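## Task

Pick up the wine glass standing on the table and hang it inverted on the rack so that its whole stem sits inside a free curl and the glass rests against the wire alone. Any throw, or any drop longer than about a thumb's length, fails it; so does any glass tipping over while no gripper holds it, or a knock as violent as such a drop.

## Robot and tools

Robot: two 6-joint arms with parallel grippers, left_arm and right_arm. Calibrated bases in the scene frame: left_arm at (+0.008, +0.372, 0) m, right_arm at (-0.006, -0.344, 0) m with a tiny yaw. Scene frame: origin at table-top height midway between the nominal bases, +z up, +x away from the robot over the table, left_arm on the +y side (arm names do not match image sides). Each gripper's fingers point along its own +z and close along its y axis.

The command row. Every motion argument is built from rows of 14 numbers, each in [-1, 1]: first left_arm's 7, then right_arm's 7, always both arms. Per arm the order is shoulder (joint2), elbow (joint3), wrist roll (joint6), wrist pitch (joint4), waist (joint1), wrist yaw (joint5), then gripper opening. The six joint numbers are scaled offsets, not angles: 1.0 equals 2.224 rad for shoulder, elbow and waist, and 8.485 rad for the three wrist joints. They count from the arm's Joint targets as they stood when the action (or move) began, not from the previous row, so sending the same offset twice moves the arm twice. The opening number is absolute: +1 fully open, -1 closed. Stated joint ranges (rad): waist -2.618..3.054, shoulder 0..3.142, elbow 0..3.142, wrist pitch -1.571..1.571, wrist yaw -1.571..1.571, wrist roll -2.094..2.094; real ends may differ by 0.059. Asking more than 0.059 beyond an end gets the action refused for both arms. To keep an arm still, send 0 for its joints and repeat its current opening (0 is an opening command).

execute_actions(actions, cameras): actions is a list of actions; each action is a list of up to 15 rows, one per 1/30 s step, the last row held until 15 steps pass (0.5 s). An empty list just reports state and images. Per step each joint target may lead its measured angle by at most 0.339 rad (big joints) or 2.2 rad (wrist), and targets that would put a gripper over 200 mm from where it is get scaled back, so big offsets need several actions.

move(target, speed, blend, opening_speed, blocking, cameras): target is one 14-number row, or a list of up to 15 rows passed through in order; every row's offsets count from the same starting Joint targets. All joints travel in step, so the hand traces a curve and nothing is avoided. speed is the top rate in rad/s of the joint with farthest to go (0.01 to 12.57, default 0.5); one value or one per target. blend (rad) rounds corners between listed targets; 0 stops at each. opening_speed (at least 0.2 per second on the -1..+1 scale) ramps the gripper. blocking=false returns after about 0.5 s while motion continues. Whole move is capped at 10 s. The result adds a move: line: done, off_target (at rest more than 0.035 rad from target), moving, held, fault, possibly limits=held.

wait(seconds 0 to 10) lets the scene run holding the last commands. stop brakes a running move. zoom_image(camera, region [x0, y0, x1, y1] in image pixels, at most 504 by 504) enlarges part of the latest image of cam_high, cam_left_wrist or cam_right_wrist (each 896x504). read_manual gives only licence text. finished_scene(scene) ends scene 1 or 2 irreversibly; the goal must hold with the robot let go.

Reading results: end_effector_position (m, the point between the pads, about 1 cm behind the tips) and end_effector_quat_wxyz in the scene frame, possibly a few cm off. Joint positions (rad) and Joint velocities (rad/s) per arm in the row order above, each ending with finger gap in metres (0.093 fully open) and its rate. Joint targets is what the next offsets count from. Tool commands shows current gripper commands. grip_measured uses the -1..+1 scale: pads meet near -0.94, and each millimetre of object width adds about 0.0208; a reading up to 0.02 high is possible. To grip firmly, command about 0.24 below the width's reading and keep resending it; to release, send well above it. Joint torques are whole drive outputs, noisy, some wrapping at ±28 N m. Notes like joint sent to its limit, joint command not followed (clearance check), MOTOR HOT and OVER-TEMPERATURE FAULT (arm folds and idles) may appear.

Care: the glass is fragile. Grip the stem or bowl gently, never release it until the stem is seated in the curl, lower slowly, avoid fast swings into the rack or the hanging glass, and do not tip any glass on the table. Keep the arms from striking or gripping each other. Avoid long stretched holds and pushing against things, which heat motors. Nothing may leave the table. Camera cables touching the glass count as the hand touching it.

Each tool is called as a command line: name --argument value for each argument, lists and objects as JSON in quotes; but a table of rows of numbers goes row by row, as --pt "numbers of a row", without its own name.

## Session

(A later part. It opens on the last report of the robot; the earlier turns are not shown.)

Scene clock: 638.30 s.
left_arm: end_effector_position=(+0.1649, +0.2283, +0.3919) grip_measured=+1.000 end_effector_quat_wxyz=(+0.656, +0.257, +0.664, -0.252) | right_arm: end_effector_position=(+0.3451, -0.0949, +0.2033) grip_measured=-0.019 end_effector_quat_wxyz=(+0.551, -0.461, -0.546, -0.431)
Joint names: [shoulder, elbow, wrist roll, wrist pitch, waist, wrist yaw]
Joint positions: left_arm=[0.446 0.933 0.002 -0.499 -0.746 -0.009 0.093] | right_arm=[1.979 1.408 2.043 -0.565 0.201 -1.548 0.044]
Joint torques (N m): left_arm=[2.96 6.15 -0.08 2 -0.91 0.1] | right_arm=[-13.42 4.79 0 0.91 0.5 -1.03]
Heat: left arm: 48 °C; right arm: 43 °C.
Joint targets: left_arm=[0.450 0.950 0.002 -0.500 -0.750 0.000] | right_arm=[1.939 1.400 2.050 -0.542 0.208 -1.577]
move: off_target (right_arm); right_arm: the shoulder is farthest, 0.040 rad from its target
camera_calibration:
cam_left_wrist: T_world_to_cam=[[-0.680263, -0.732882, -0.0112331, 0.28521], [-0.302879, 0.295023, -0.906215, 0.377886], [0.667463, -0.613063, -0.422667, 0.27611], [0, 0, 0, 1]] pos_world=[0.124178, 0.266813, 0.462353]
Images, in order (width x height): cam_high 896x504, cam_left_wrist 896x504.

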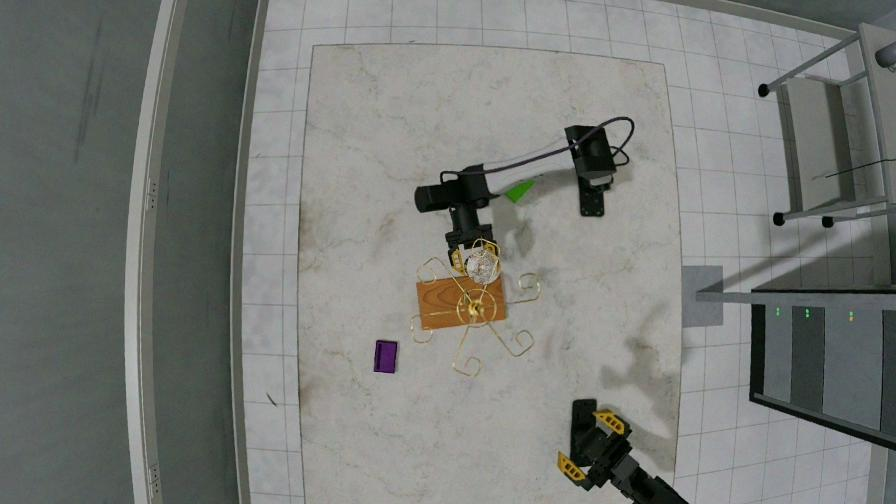

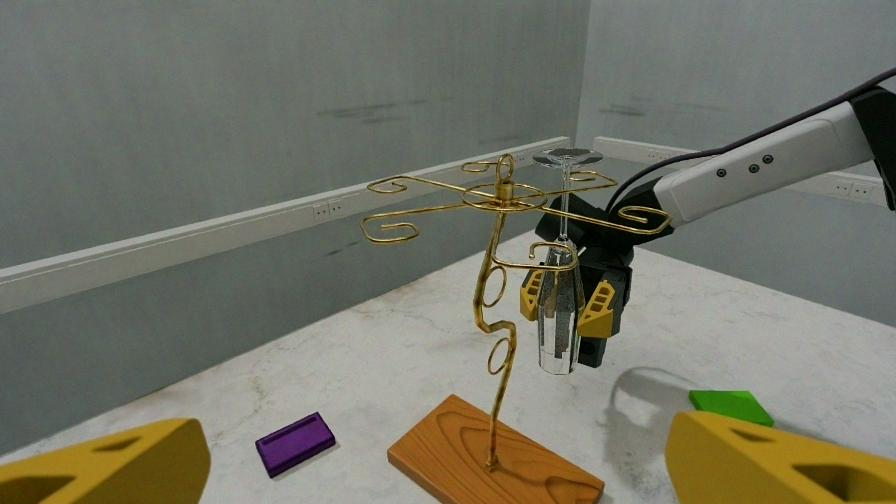

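move --pt "0 0 0 0 0 0 1 -0.0153 -0.0184 0 0.0039 0.0038 0 -0.2" --pt "0 0 0 0 0 0 1 -0.0360 -0.0479 0 0.0060 -0.0159 0 -0.2" --speed 0.08 --blend '[0.01, 0]' --cameras '["cam_left_wrist","cam_high"]'

zoom_image --camera "cam_left_wrist" --region '[510, 120, 650, 260]'

zoom_image --camera "cam_high" --region '[440, 210, 540, 310]'

Scene clock: 746.07 s.
left_arm: end_effector_position=(+0.1649, +0.2283, +0.3919) grip_measured=+1.000 end_effector_quat_wxyz=(+0.656, +0.257, +0.664, -0.252) | right_arm: end_effector_position=(+0.3302, -0.1065, +0.2061) grip_measured=-0.019 end_effector_quat_wxyz=(+0.542, -0.461, -0.546, -0.443)
Joint names: [shoulder, elbow, wrist roll, wrist pitch, waist, wrist yaw]
Joint positions: left_arm=[0.446 0.933 0.002 -0.499 -0.746 -0.009 0.093] | right_arm=[1.896 1.301 2.047 -0.514 0.179 -1.548 0.044]
Joint torques (N m): left_arm=[2.96 6.06 -0.08 1.98 -0.79 0.05] | right_arm=[-12.46 4.83 -0.06 0.91 -0.76 -1]
Heat: left arm: 49 °C; right arm: 53 °C.
Joint targets: left_arm=[0.450 0.950 0.002 -0.500 -0.750 0.000] | right_arm=[1.858 1.294 2.050 -0.491 0.173 -1.577]
move: off_target (right_arm); right_arm: the shoulder is farthest, 0.037 rad from its target
camera_calibration:
cam_left_wrist: T_world_to_cam=[[-0.680263, -0.732882, -0.0112331, 0.28521], [-0.302879, 0.295023, -0.906215, 0.377886], [0.667463, -0.613063, -0.422667, 0.27611], [0, 0, 0, 1]] pos_world=[0.124178, 0.266813, 0.462353]
Images, in order (width x height): cam_high 896x504, cam_left_wrist 896x504.

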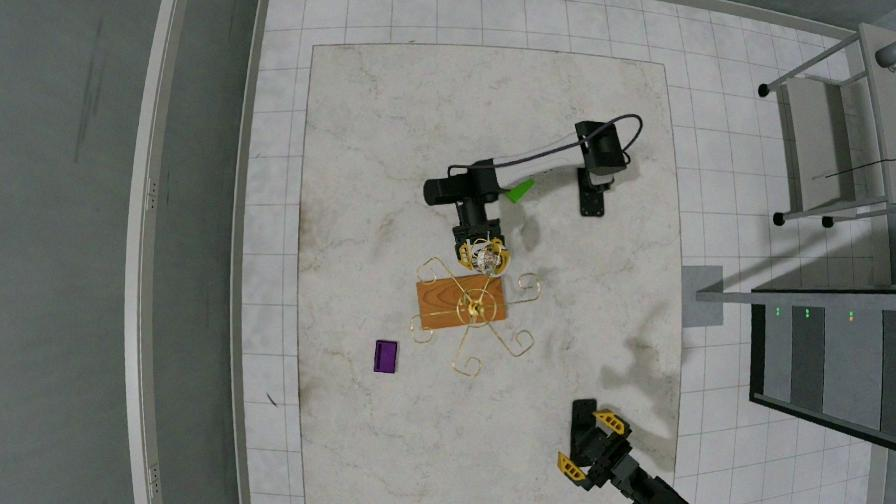

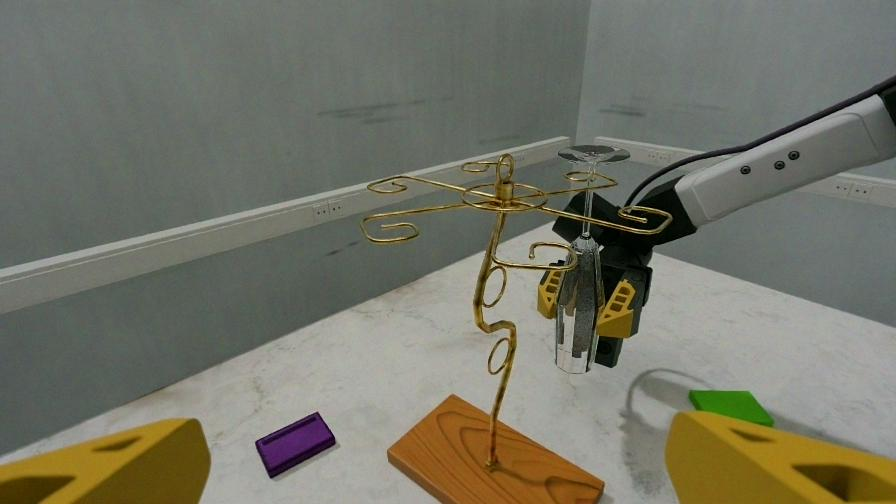

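Scaled by 3.600 from the camera's 896x504 image, which has a finer 1280x720 frame.

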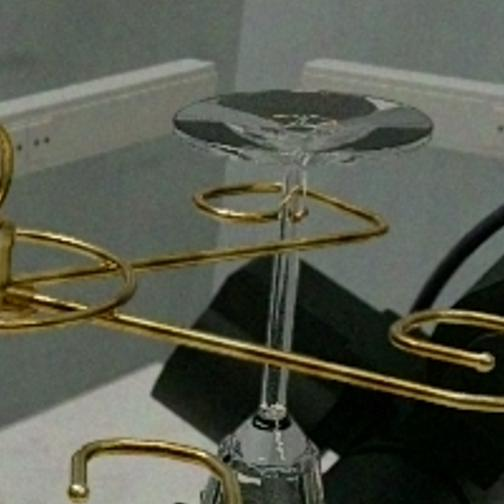

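Scaled by 5.040 from the camera's 896x504 image, which has a finer 1280x720 frame.

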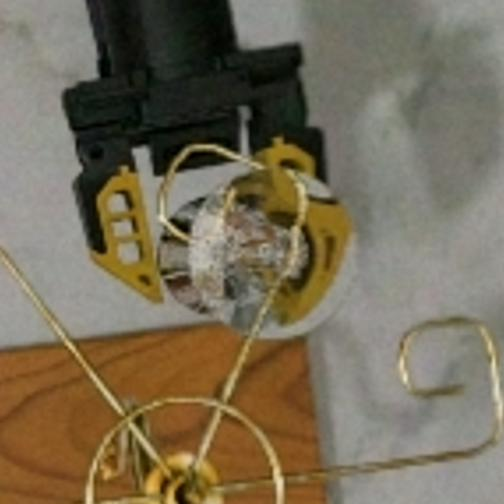

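zoom_image --camera "cam_high" --region '[460, 230, 520, 290]'

zoom_image --camera "cam_left_wrist" --region '[550, 140, 640, 230]'

Scaled by 8.400 from the camera's 896x504 image, which has a finer 1280x720 frame.

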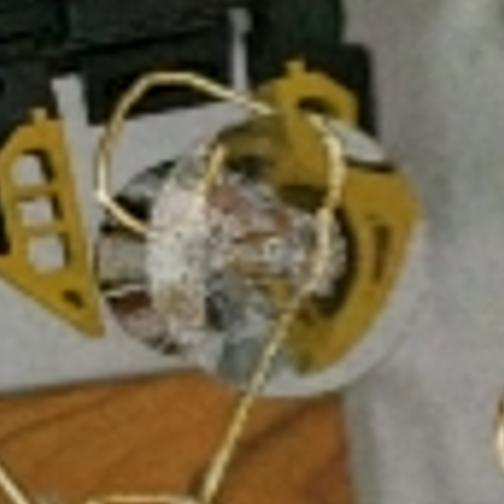

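Scaled by 5.600 from the camera's 896x504 image, which has a finer 1280x720 frame.

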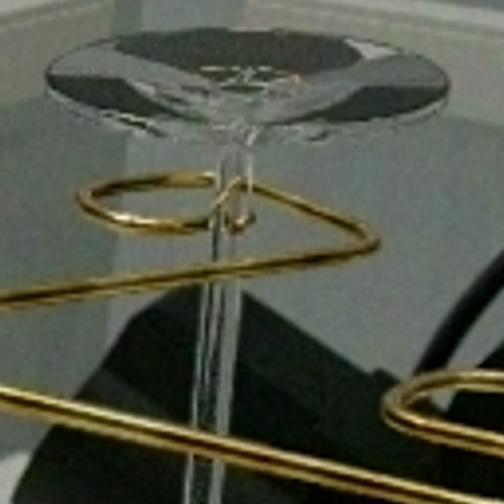

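execute_actions --actions '[]' --cameras '["all"]'

zoom_image --camera "cam_high" --region '[430, 210, 560, 320]'

zoom_image --camera "cam_left_wrist" --region '[500, 100, 700, 260]'

Scene clock: 990.07 s.
left_arm: end_effector_position=(+0.1649, +0.2283, +0.3919) grip_measured=+1.000 end_effector_quat_wxyz=(+0.656, +0.257, +0.664, -0.252) | right_arm: end_effector_position=(+0.3303, -0.1064, +0.2062) grip_measured=-0.019 end_effector_quat_wxyz=(+0.541, -0.460, -0.546, -0.443)
Joint names: [shoulder, elbow, wrist roll, wrist pitch, waist, wrist yaw]
Joint positions: left_arm=[0.446 0.933 0.002 -0.499 -0.746 -0.009 0.093] | right_arm=[1.896 1.301 2.047 -0.513 0.179 -1.548 0.044]
Joint velocities: within noise
Joint torques (N m): left_arm=[3.04 6.16 -0.06 1.96 -0.8 0.09] | right_arm=[-12.53 4.82 -0.06 0.88 -0.77 -1.02]
Heat: left arm: 49 °C; right arm: 53 °C.
Joint targets: left_arm=[0.450 0.950 0.002 -0.500 -0.750 0.000] | right_arm=[1.858 1.294 2.050 -0.491 0.173 -1.577]
Tool commands: left_gripper/opening=+1.0 right_gripper/opening=-0.2
camera_calibration:
cam_left_wrist: T_world_to_cam=[[-0.680263, -0.732882, -0.0112331, 0.28521], [-0.302879, 0.295023, -0.906215, 0.377886], [0.667463, -0.613063, -0.422667, 0.27611], [0, 0, 0, 1]] pos_world=[0.124178, 0.266813, 0.462353]
cam_right_wrist: T_world_to_cam=[[-0.979957, -0.19191, 0.0534323, 0.293902], [0.122915, -0.371409, 0.920297, -0.229708], [-0.156769, 0.908419, 0.387553, 0.146404], [0, 0, 0, 1]] pos_world=[0.339197, -0.161909, 0.138957]

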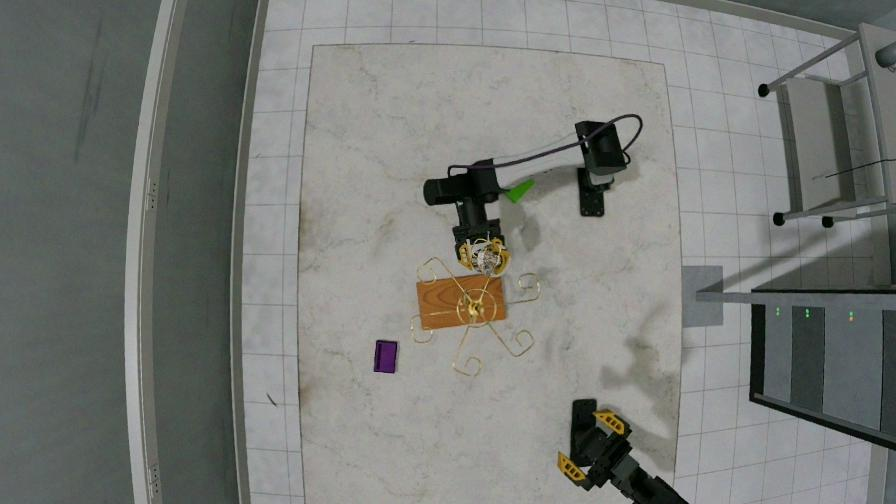

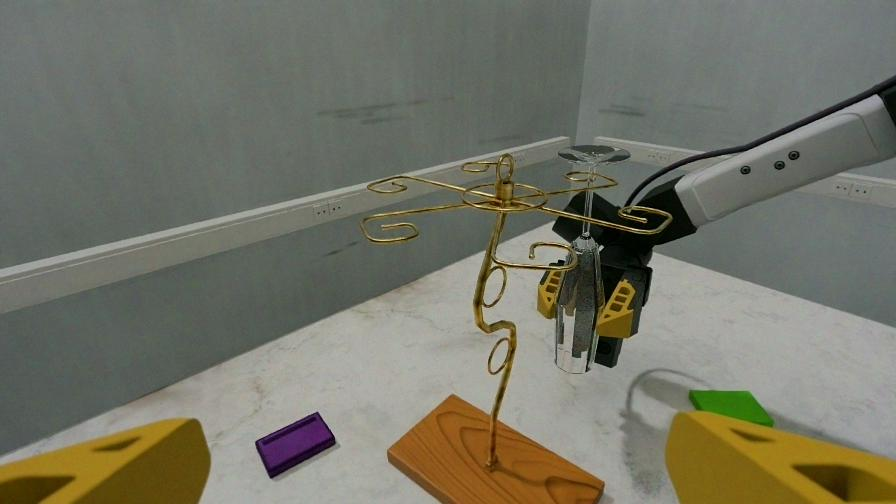

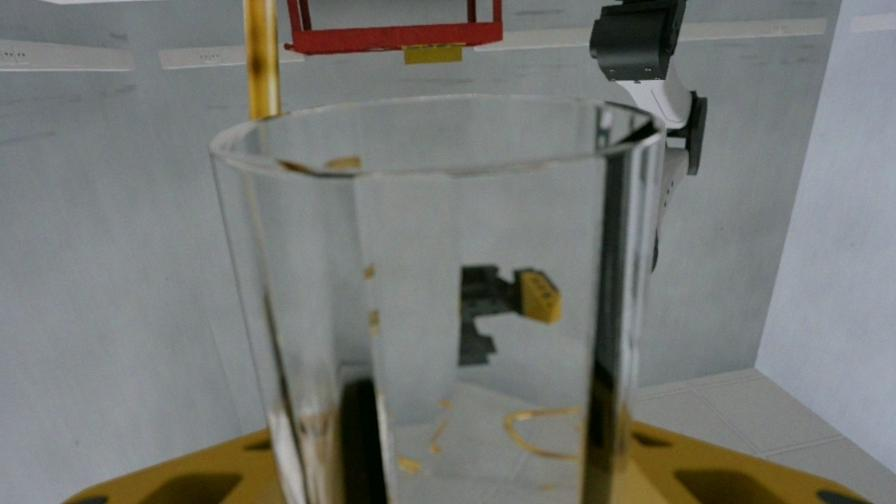

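Scaled by 3.877 from the camera's 896x504 image, which has a finer 1280x720 frame.

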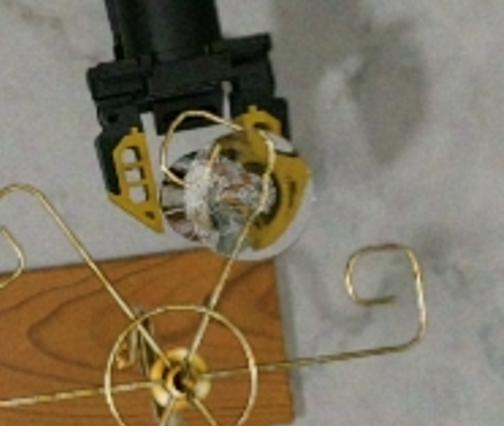

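Scaled by 2.520 from the camera's 896x504 image, which has a finer 1280x720 frame.

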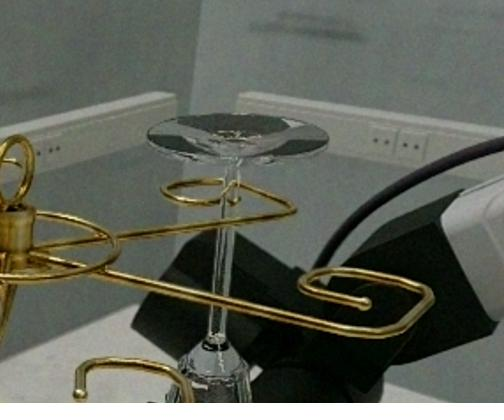

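zoom_image --camera "cam_high" --region '[460, 230, 520, 290]'

zoom_image --camera "cam_left_wrist" --region '[550, 140, 640, 210]'

Scaled by 8.400 from the camera's 896x504 image, which has a finer 1280x720 frame.

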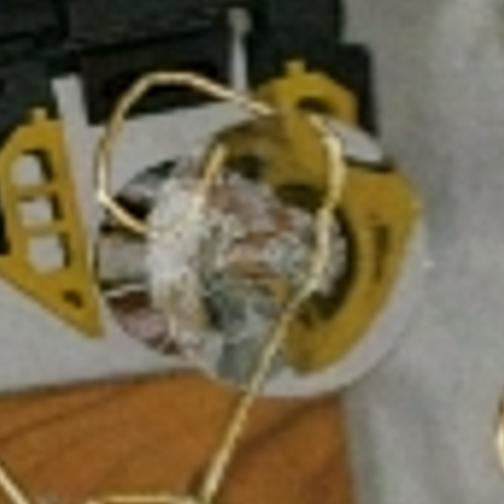

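Scaled by 5.600 from the camera's 896x504 image, which has a finer 1280x720 frame.

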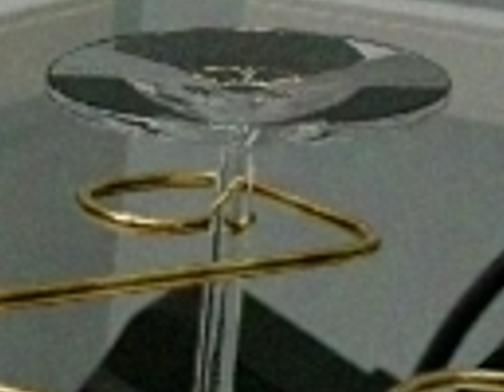

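move --target '[0,0,0,0,0,0,1, -0.0103,-0.01394,0,0.00097,-0.00769,0,-0.2]' --speed 0.05 --cameras '["all"]'

zoom_image --camera "cam_high" --region '[460, 230, 520, 290]'

zoom_image --camera "cam_left_wrist" --region '[550, 140, 640, 210]'

Scene clock: 1117.23 s.
left_arm: end_effector_position=(+0.1649, +0.2283, +0.3919) grip_measured=+1.000 end_effector_quat_wxyz=(+0.656, +0.257, +0.664, -0.252) | right_arm: end_effector_position=(+0.3278, -0.1134, +0.2065) grip_measured=-0.019 end_effector_quat_wxyz=(+0.537, -0.465, -0.542, -0.448)
Joint names: [shoulder, elbow, wrist roll, wrist pitch, waist, wrist yaw]
Joint positions: left_arm=[0.446 0.933 0.002 -0.499 -0.746 -0.009 0.093] | right_arm=[1.872 1.27 2.047 -0.506 0.162 -1.548 0.044]
Joint torques (N m): left_arm=[2.85 6.16 -0.08 1.97 -0.65 0.11] | right_arm=[-12.14 5.04 -0.06 0.86 -0.75 -1]
Heat: left arm: 49 °C; right arm: 55 °C.
Joint targets: left_arm=[0.450 0.950 0.002 -0.500 -0.750 0.000] | right_arm=[1.835 1.263 2.050 -0.483 0.155 -1.577]
move: off_target (right_arm); right_arm: the shoulder is farthest, 0.037 rad from its target
camera_calibration:
cam_left_wrist: T_world_to_cam=[[-0.680263, -0.732882, -0.0112331, 0.28521], [-0.302879, 0.295023, -0.906215, 0.377886], [0.667463, -0.613063, -0.422667, 0.27611], [0, 0, 0, 1]] pos_world=[0.124178, 0.266813, 0.462353]
cam_right_wrist: T_world_to_cam=[[-0.983132, -0.175041, 0.0530356, 0.293211], [0.116154, -0.373542, 0.920312, -0.230297], [-0.141281, 0.910948, 0.387573, 0.147426], [0, 0, 0, 1]] pos_world=[0.335843, -0.168999, 0.139257]

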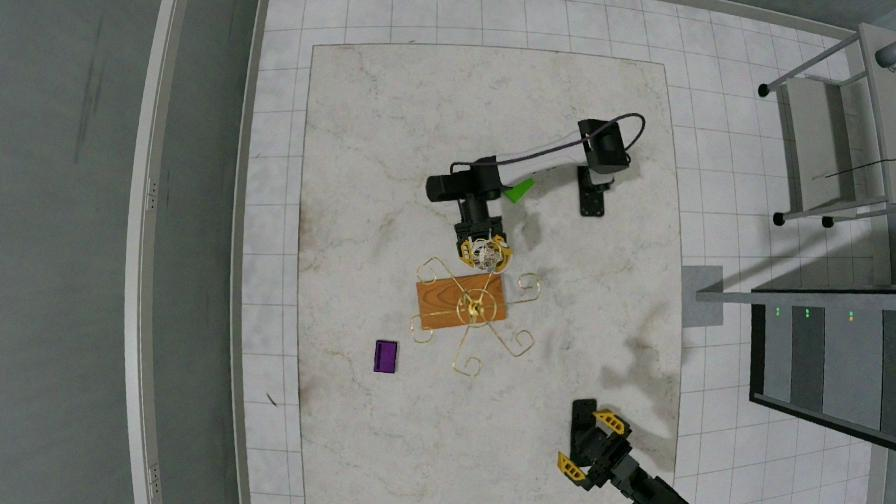

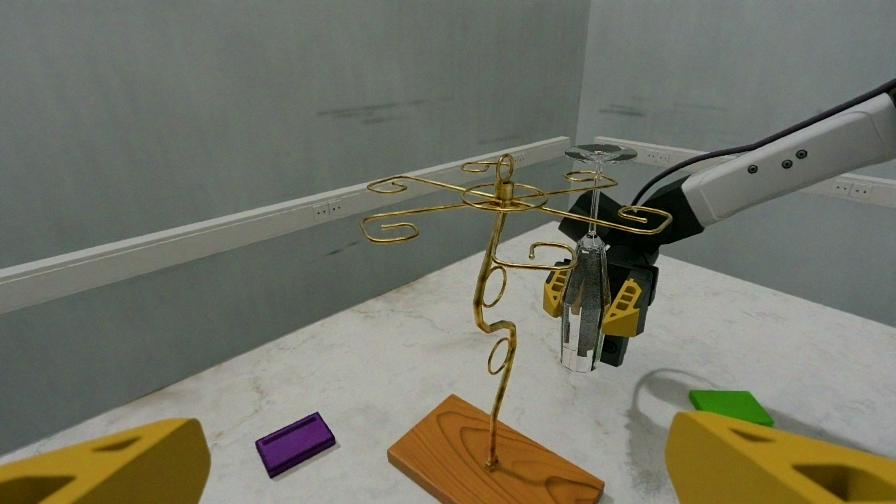

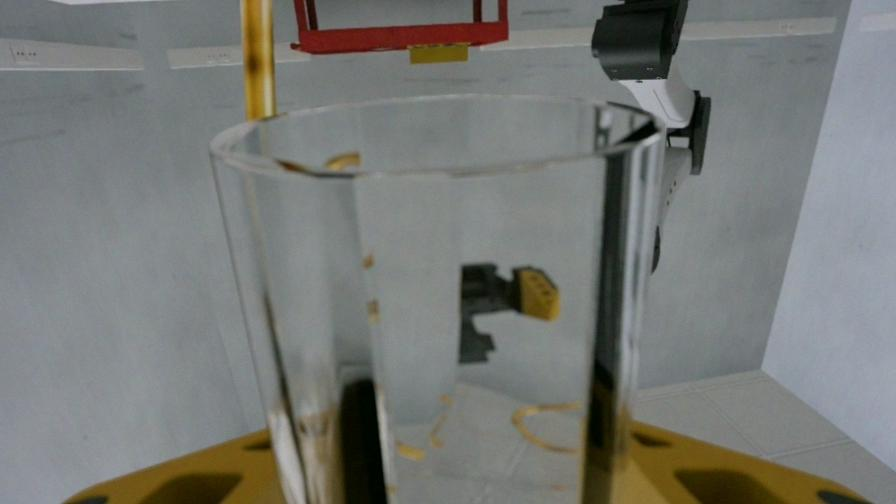

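Scaled by 8.400 from the camera's 896x504 image, which has a finer 1280x720 frame.

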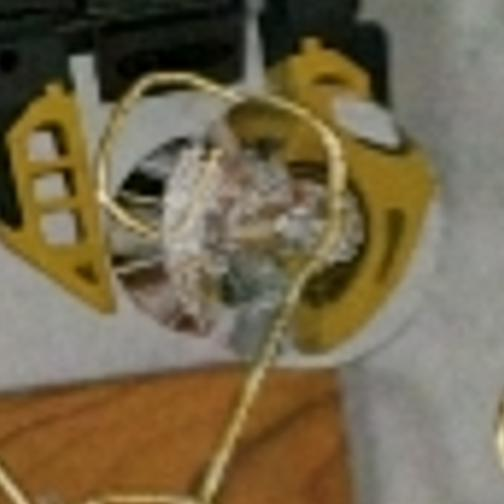

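Scaled by 5.600 from the camera's 896x504 image, which has a finer 1280x720 frame.

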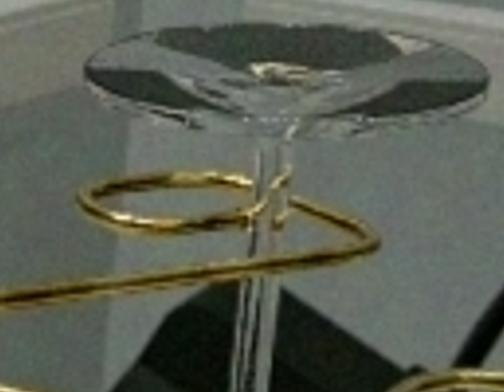

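move --target '[0,0,0,0,0,0,1, -0.0070,-0.0095,0,0.00066,-0.0052,0,-0.2]' --speed 0.05 --cameras '["all"]'

zoom_image --camera "cam_high" --region '[460, 230, 520, 290]'

zoom_image --camera "cam_left_wrist" --region '[550, 140, 640, 210]'

Scene clock: 1176.97 s.
left_arm: end_effector_position=(+0.1649, +0.2283, +0.3919) grip_measured=+1.000 end_effector_quat_wxyz=(+0.656, +0.257, +0.664, -0.252) | right_arm: end_effector_position=(+0.3260, -0.1180, +0.2065) grip_measured=-0.019 end_effector_quat_wxyz=(+0.535, -0.468, -0.540, -0.451)
Joint names: [shoulder, elbow, wrist roll, wrist pitch, waist, wrist yaw]
Joint positions: left_arm=[0.446 0.933 0.002 -0.499 -0.746 -0.009 0.093] | right_arm=[1.856 1.249 2.047 -0.5 0.151 -1.548 0.044]
Joint torques (N m): left_arm=[2.97 6.11 -0.09 1.97 -0.91 0.15] | right_arm=[-11.93 4.85 -0.11 0.92 -0.68 -1.01]
Heat: left arm: 49 °C; right arm: 59 °C.
Joint targets: left_arm=[0.450 0.950 0.002 -0.500 -0.750 0.000] | right_arm=[1.820 1.241 2.050 -0.478 0.144 -1.577]
move: off_target (right_arm); right_arm: the shoulder is farthest, 0.037 rad from its target
camera_calibration:
cam_left_wrist: T_world_to_cam=[[-0.680263, -0.732882, -0.0112331, 0.28521], [-0.302879, 0.295023, -0.906215, 0.377886], [0.667463, -0.613063, -0.422667, 0.27611], [0, 0, 0, 1]] pos_world=[0.124178, 0.266813, 0.462353]
cam_right_wrist: T_world_to_cam=[[-0.985061, -0.163823, 0.0530785, 0.292547], [0.111925, -0.374814, 0.920319, -0.230576], [-0.130875, 0.912511, 0.38755, 0.148158], [0, 0, 0, 1]] pos_world=[0.333374, -0.173693, 0.139257]

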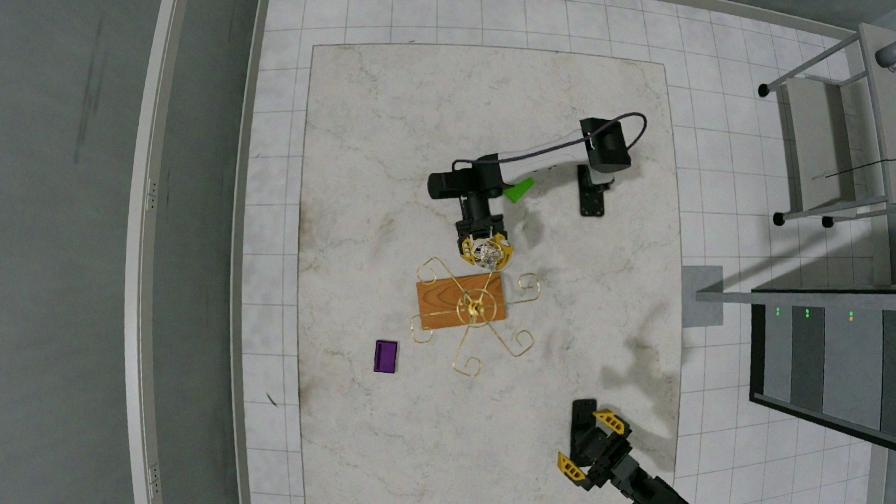

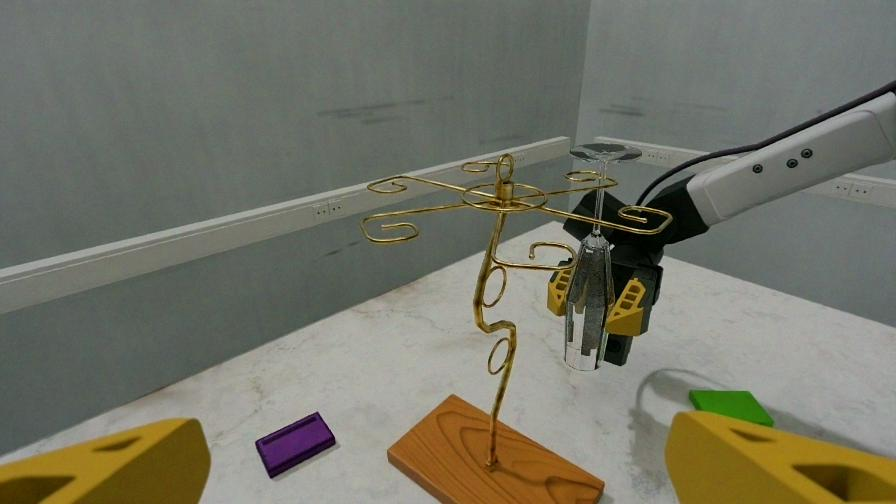

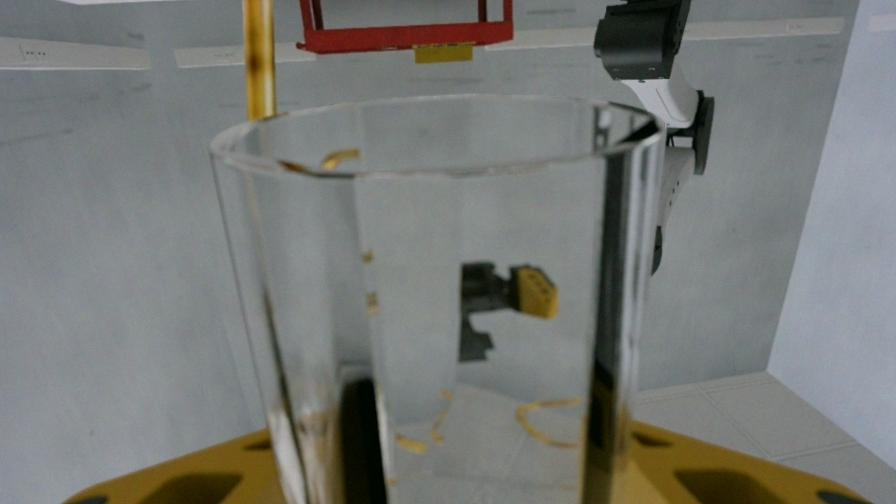

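Scaled by 8.400 from the camera's 896x504 image, which has a finer 1280x720 frame.

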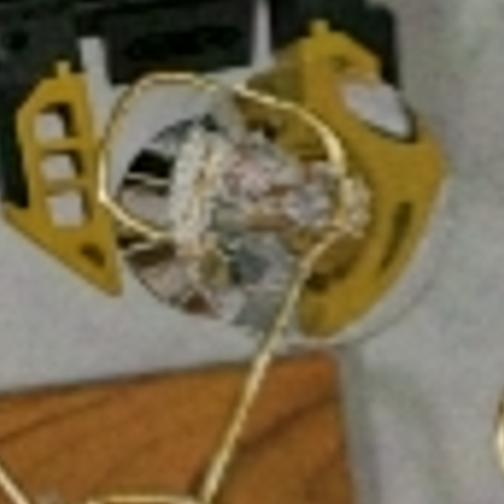

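Scaled by 5.600 from the camera's 896x504 image, which has a finer 1280x720 frame.

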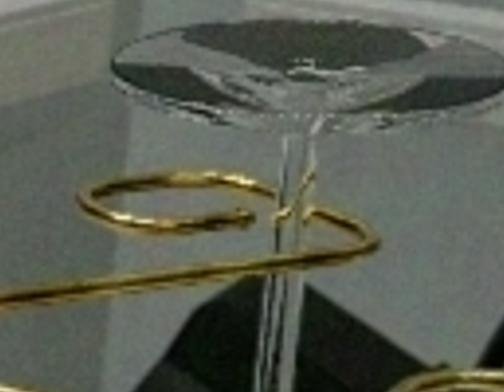

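move --target '[0,0,0,0,0,0,1, 0.01664,-0.01259,0,0.0033,0,0,-0.2]' --speed 0.05 --cameras '["all"]'

zoom_image --camera "cam_left_wrist" --region '[550, 140, 640, 210]'

Scene clock: 1221.53 s.
left_arm: end_effector_position=(+0.1649, +0.2283, +0.3919) grip_measured=+1.000 end_effector_quat_wxyz=(+0.656, +0.257, +0.664, -0.252) | right_arm: end_effector_position=(+0.3233, -0.1184, +0.1999) grip_measured=-0.019 end_effector_quat_wxyz=(+0.535, -0.468, -0.540, -0.451)
Joint names: [shoulder, elbow, wrist roll, wrist pitch, waist, wrist yaw]
Joint positions: left_arm=[0.446 0.933 0.002 -0.499 -0.746 -0.009 0.093] | right_arm=[1.856 1.22 2.047 -0.473 0.151 -1.548 0.044]
Joint torques (N m): left_arm=[3.11 6.15 -0.05 1.91 -0.68 0.08] | right_arm=[-8.29 4.7 -0.04 0.89 -0.76 -1.03]
Heat: left arm: 49 °C; right arm: 58 °C.
Joint targets: left_arm=[0.450 0.950 0.002 -0.500 -0.750 0.000] | right_arm=[1.857 1.213 2.050 -0.449 0.144 -1.577]
move: done
camera_calibration:
cam_left_wrist: T_world_to_cam=[[-0.680263, -0.732882, -0.0112331, 0.28521], [-0.302879, 0.295023, -0.906215, 0.377886], [0.667463, -0.613063, -0.422667, 0.27611], [0, 0, 0, 1]] pos_world=[0.124178, 0.266813, 0.462353]
cam_right_wrist: T_world_to_cam=[[-0.985018, -0.163827, 0.0538566, 0.289956], [0.112641, -0.374733, 0.920265, -0.224554], [-0.130582, 0.912544, 0.387572, 0.15062], [0, 0, 0, 1]] pos_world=[0.330575, -0.174093, 0.132657]

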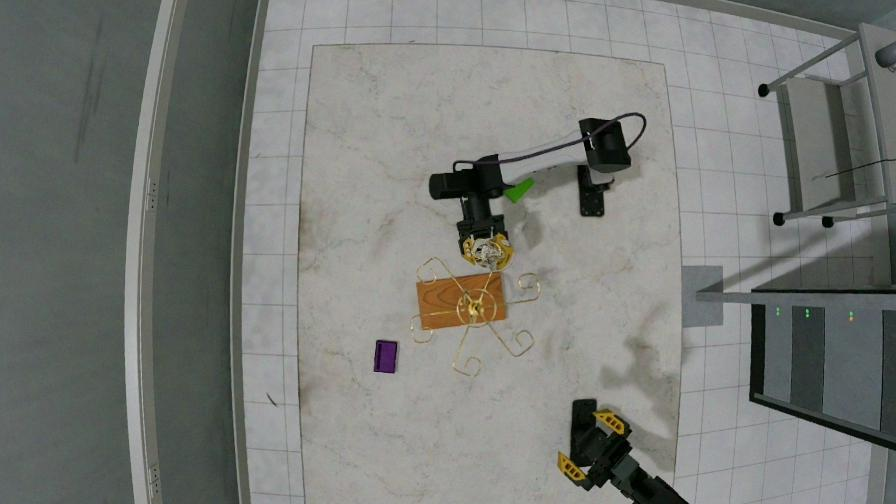

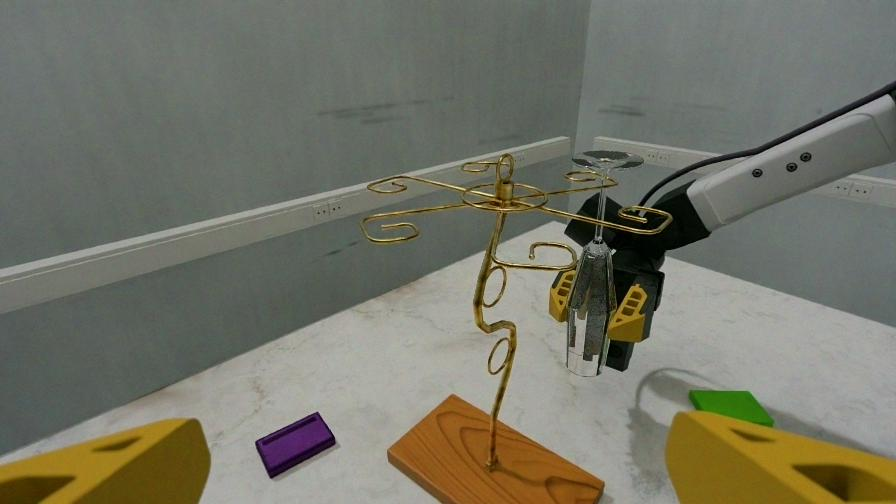

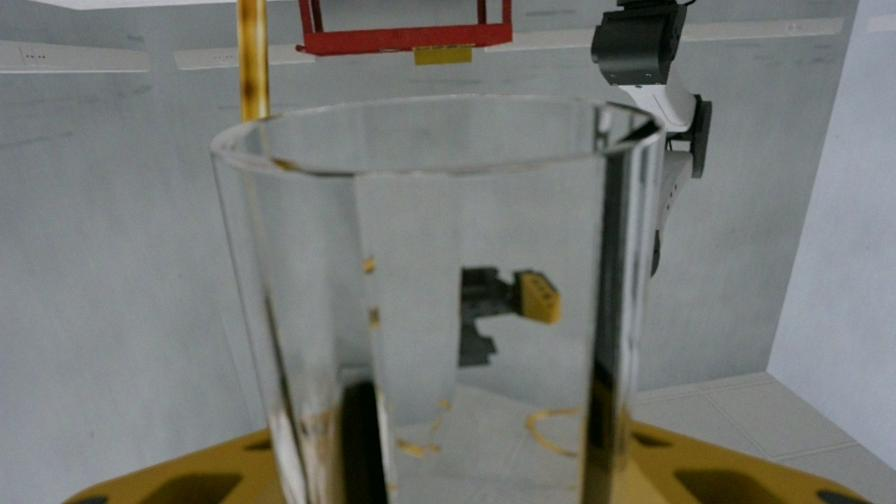

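Scaled by 5.600 from the camera's 896x504 image, which has a finer 1280x720 frame.

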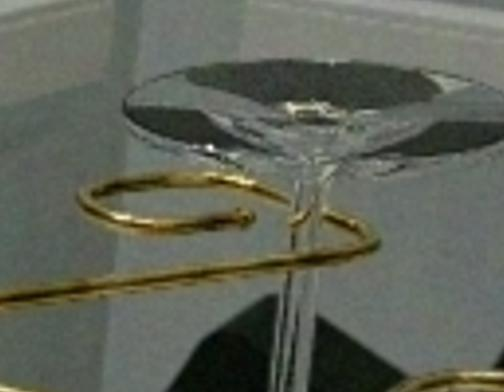

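move --target '[0,0,0,0,0,0,1, 0.00614,-0.00498,0,0.00291,0,0,-0.2]' --speed 0.04 --cameras '["all"]'

zoom_image --camera "cam_left_wrist" --region '[550, 140, 640, 210]'

zoom_image --camera "cam_high" --region '[460, 230, 520, 290]'

Scene clock: 1246.10 s.
left_arm: end_effector_position=(+0.1649, +0.2283, +0.3919) grip_measured=+1.000 end_effector_quat_wxyz=(+0.656, +0.257, +0.664, -0.252) | right_arm: end_effector_position=(+0.3242, -0.1183, +0.1935) grip_measured=-0.019 end_effector_quat_wxyz=(+0.535, -0.468, -0.540, -0.451)
Joint names: [shoulder, elbow, wrist roll, wrist pitch, waist, wrist yaw]
Joint positions: left_arm=[0.446 0.933 0.002 -0.499 -0.746 -0.009 0.093] | right_arm=[1.869 1.209 2.047 -0.448 0.151 -1.548 0.044]
Joint torques (N m): left_arm=[2.97 5.94 -0.06 1.99 -0.73 0.1] | right_arm=[-8.57 4.7 -0.06 0.95 -0.8 -0.97]
Heat: left arm: 49 °C; right arm: 53 °C.
Joint targets: left_arm=[0.450 0.950 0.002 -0.500 -0.750 0.000] | right_arm=[1.871 1.202 2.050 -0.425 0.144 -1.577]
move: done
camera_calibration:
cam_left_wrist: T_world_to_cam=[[-0.680263, -0.732882, -0.0112331, 0.28521], [-0.302879, 0.295023, -0.906215, 0.377886], [0.667463, -0.613063, -0.422667, 0.27611], [0, 0, 0, 1]] pos_world=[0.124178, 0.266813, 0.462353]
cam_right_wrist: T_world_to_cam=[[-0.9851, -0.163838, 0.0523042, 0.291637], [0.111223, -0.374928, 0.920358, -0.218289], [-0.131179, 0.912462, 0.387564, 0.153247], [0, 0, 0, 1]] pos_world=[0.331673, -0.173893, 0.126257]

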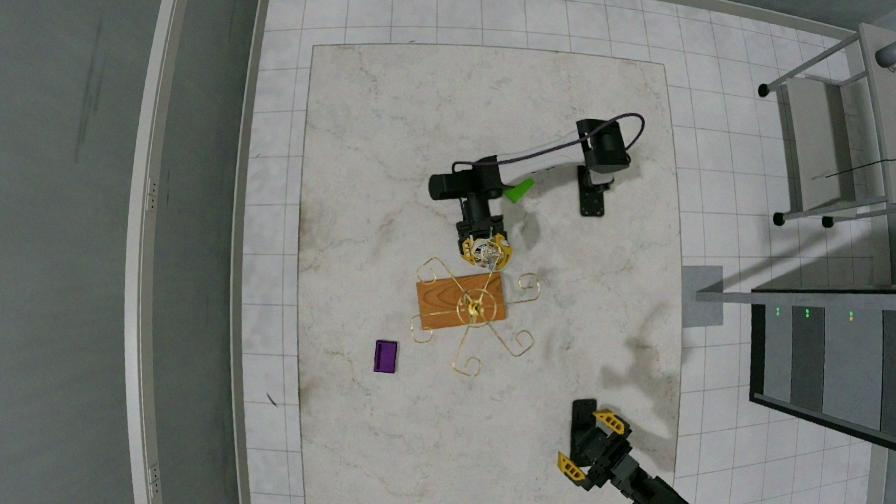

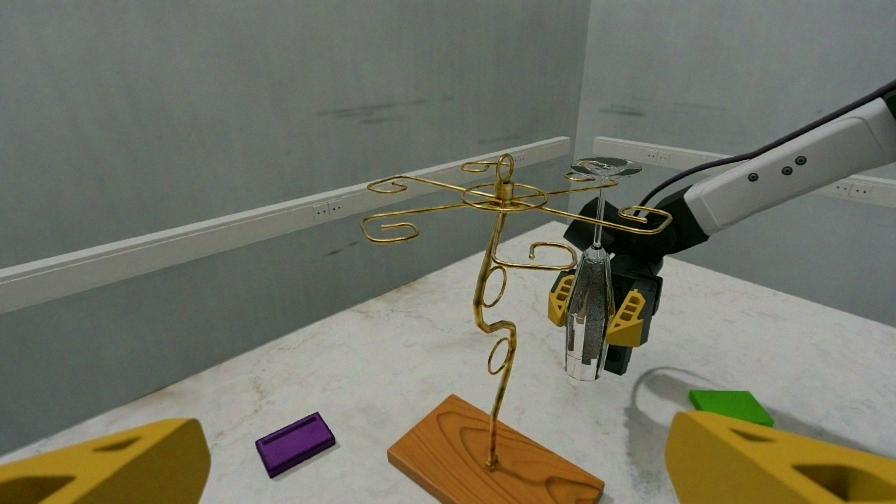

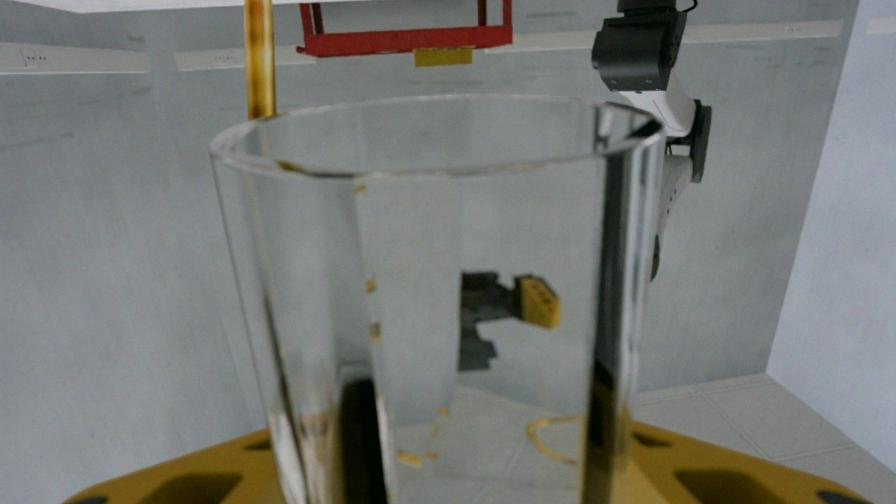

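Scaled by 5.600 from the camera's 896x504 image, which has a finer 1280x720 frame.

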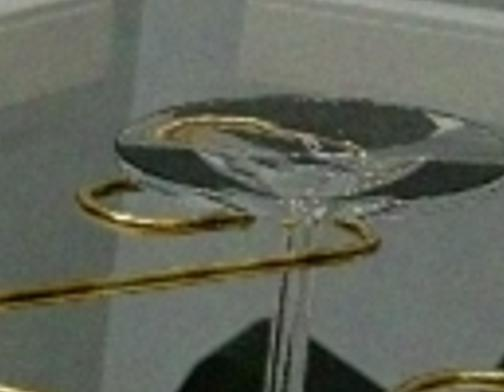

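Scaled by 8.400 from the camera's 896x504 image, which has a finer 1280x720 frame.

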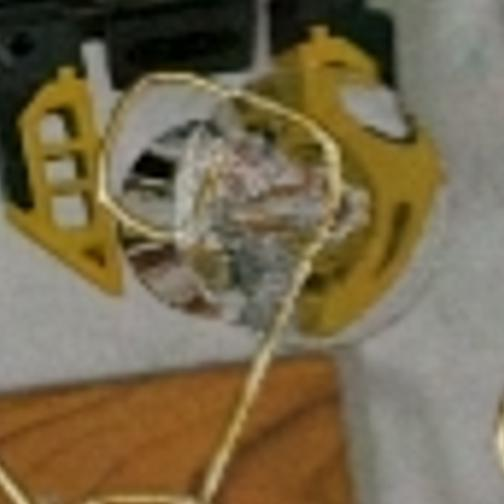

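move --target '[0,0,0,0,0,0,1, 0.00355,-0.00659,0,0.00266,0,0,-0.2]' --speed 0.04 --cameras '["all"]'

zoom_image --camera "cam_left_wrist" --region '[550, 140, 640, 210]'

Scene clock: 1292.97 s.
left_arm: end_effector_position=(+0.1649, +0.2283, +0.3919) grip_measured=+1.000 end_effector_quat_wxyz=(+0.656, +0.257, +0.664, -0.252) | right_arm: end_effector_position=(+0.3238, -0.1184, +0.1878) grip_measured=-0.019 end_effector_quat_wxyz=(+0.535, -0.468, -0.540, -0.451)
Joint names: [shoulder, elbow, wrist roll, wrist pitch, waist, wrist yaw]
Joint positions: left_arm=[0.446 0.933 0.002 -0.499 -0.746 -0.009 0.093] | right_arm=[1.876 1.195 2.047 -0.426 0.151 -1.548 0.044]
Joint torques (N m): left_arm=[2.85 6.11 -0.02 1.98 -0.65 0.13] | right_arm=[-8.5 4.71 -0.09 0.91 -0.9 -1.05]
Heat: left arm: 49 °C; right arm: 49 °C.
Joint targets: left_arm=[0.450 0.950 0.002 -0.500 -0.750 0.000] | right_arm=[1.878 1.188 2.050 -0.402 0.144 -1.577]
move: done
camera_calibration:
cam_left_wrist: T_world_to_cam=[[-0.680263, -0.732882, -0.0112331, 0.28521], [-0.302879, 0.295023, -0.906215, 0.377886], [0.667463, -0.613063, -0.422667, 0.27611], [0, 0, 0, 1]] pos_world=[0.124178, 0.266813, 0.462353]
cam_right_wrist: T_world_to_cam=[[-0.9851, -0.163838, 0.0523042, 0.291525], [0.111223, -0.374928, 0.920358, -0.213035], [-0.131179, 0.912462, 0.387564, 0.155495], [0, 0, 0, 1]] pos_world=[0.331273, -0.173993, 0.120557]

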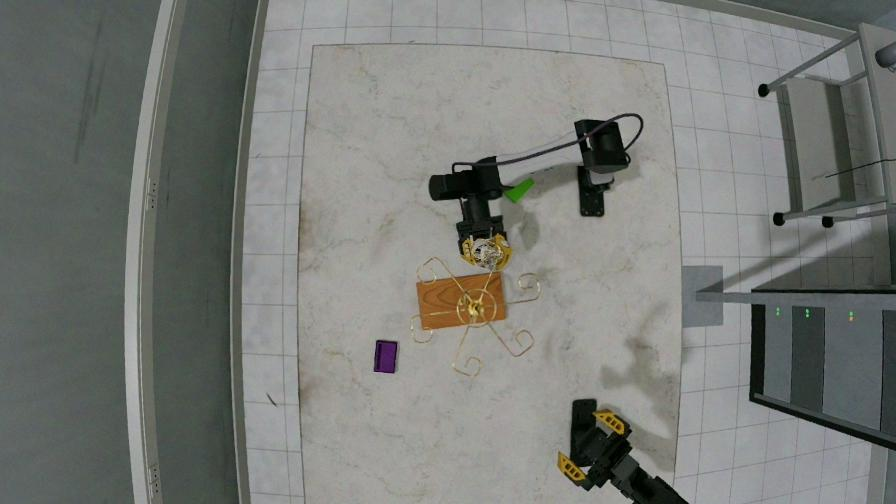

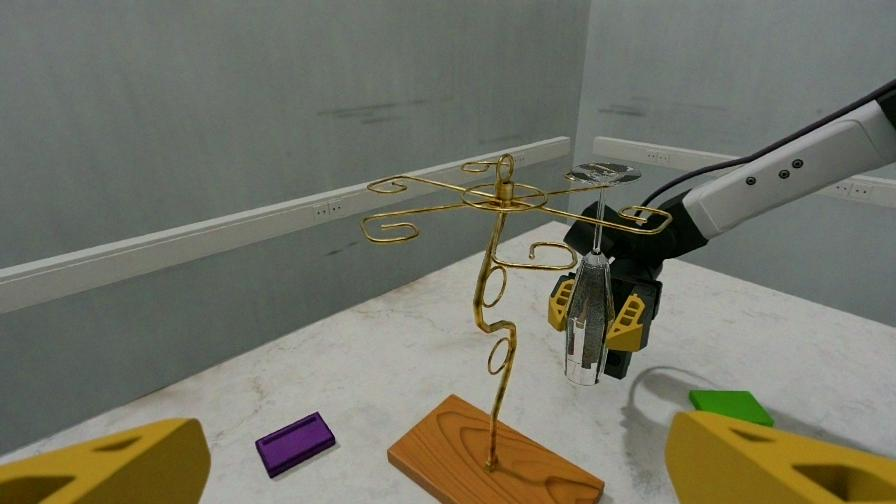

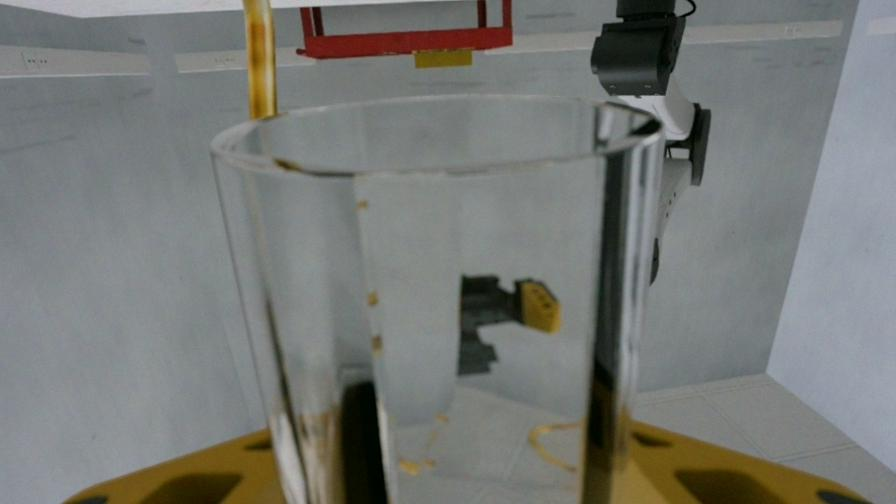

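Scaled by 5.600 from the camera's 896x504 image, which has a finer 1280x720 frame.

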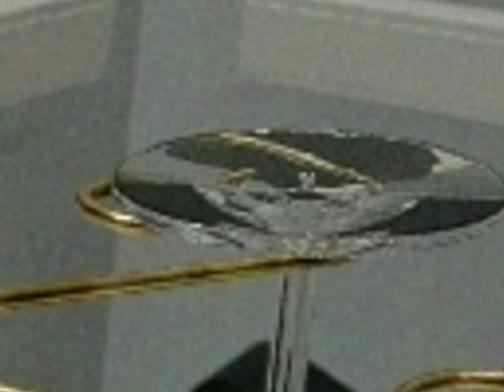

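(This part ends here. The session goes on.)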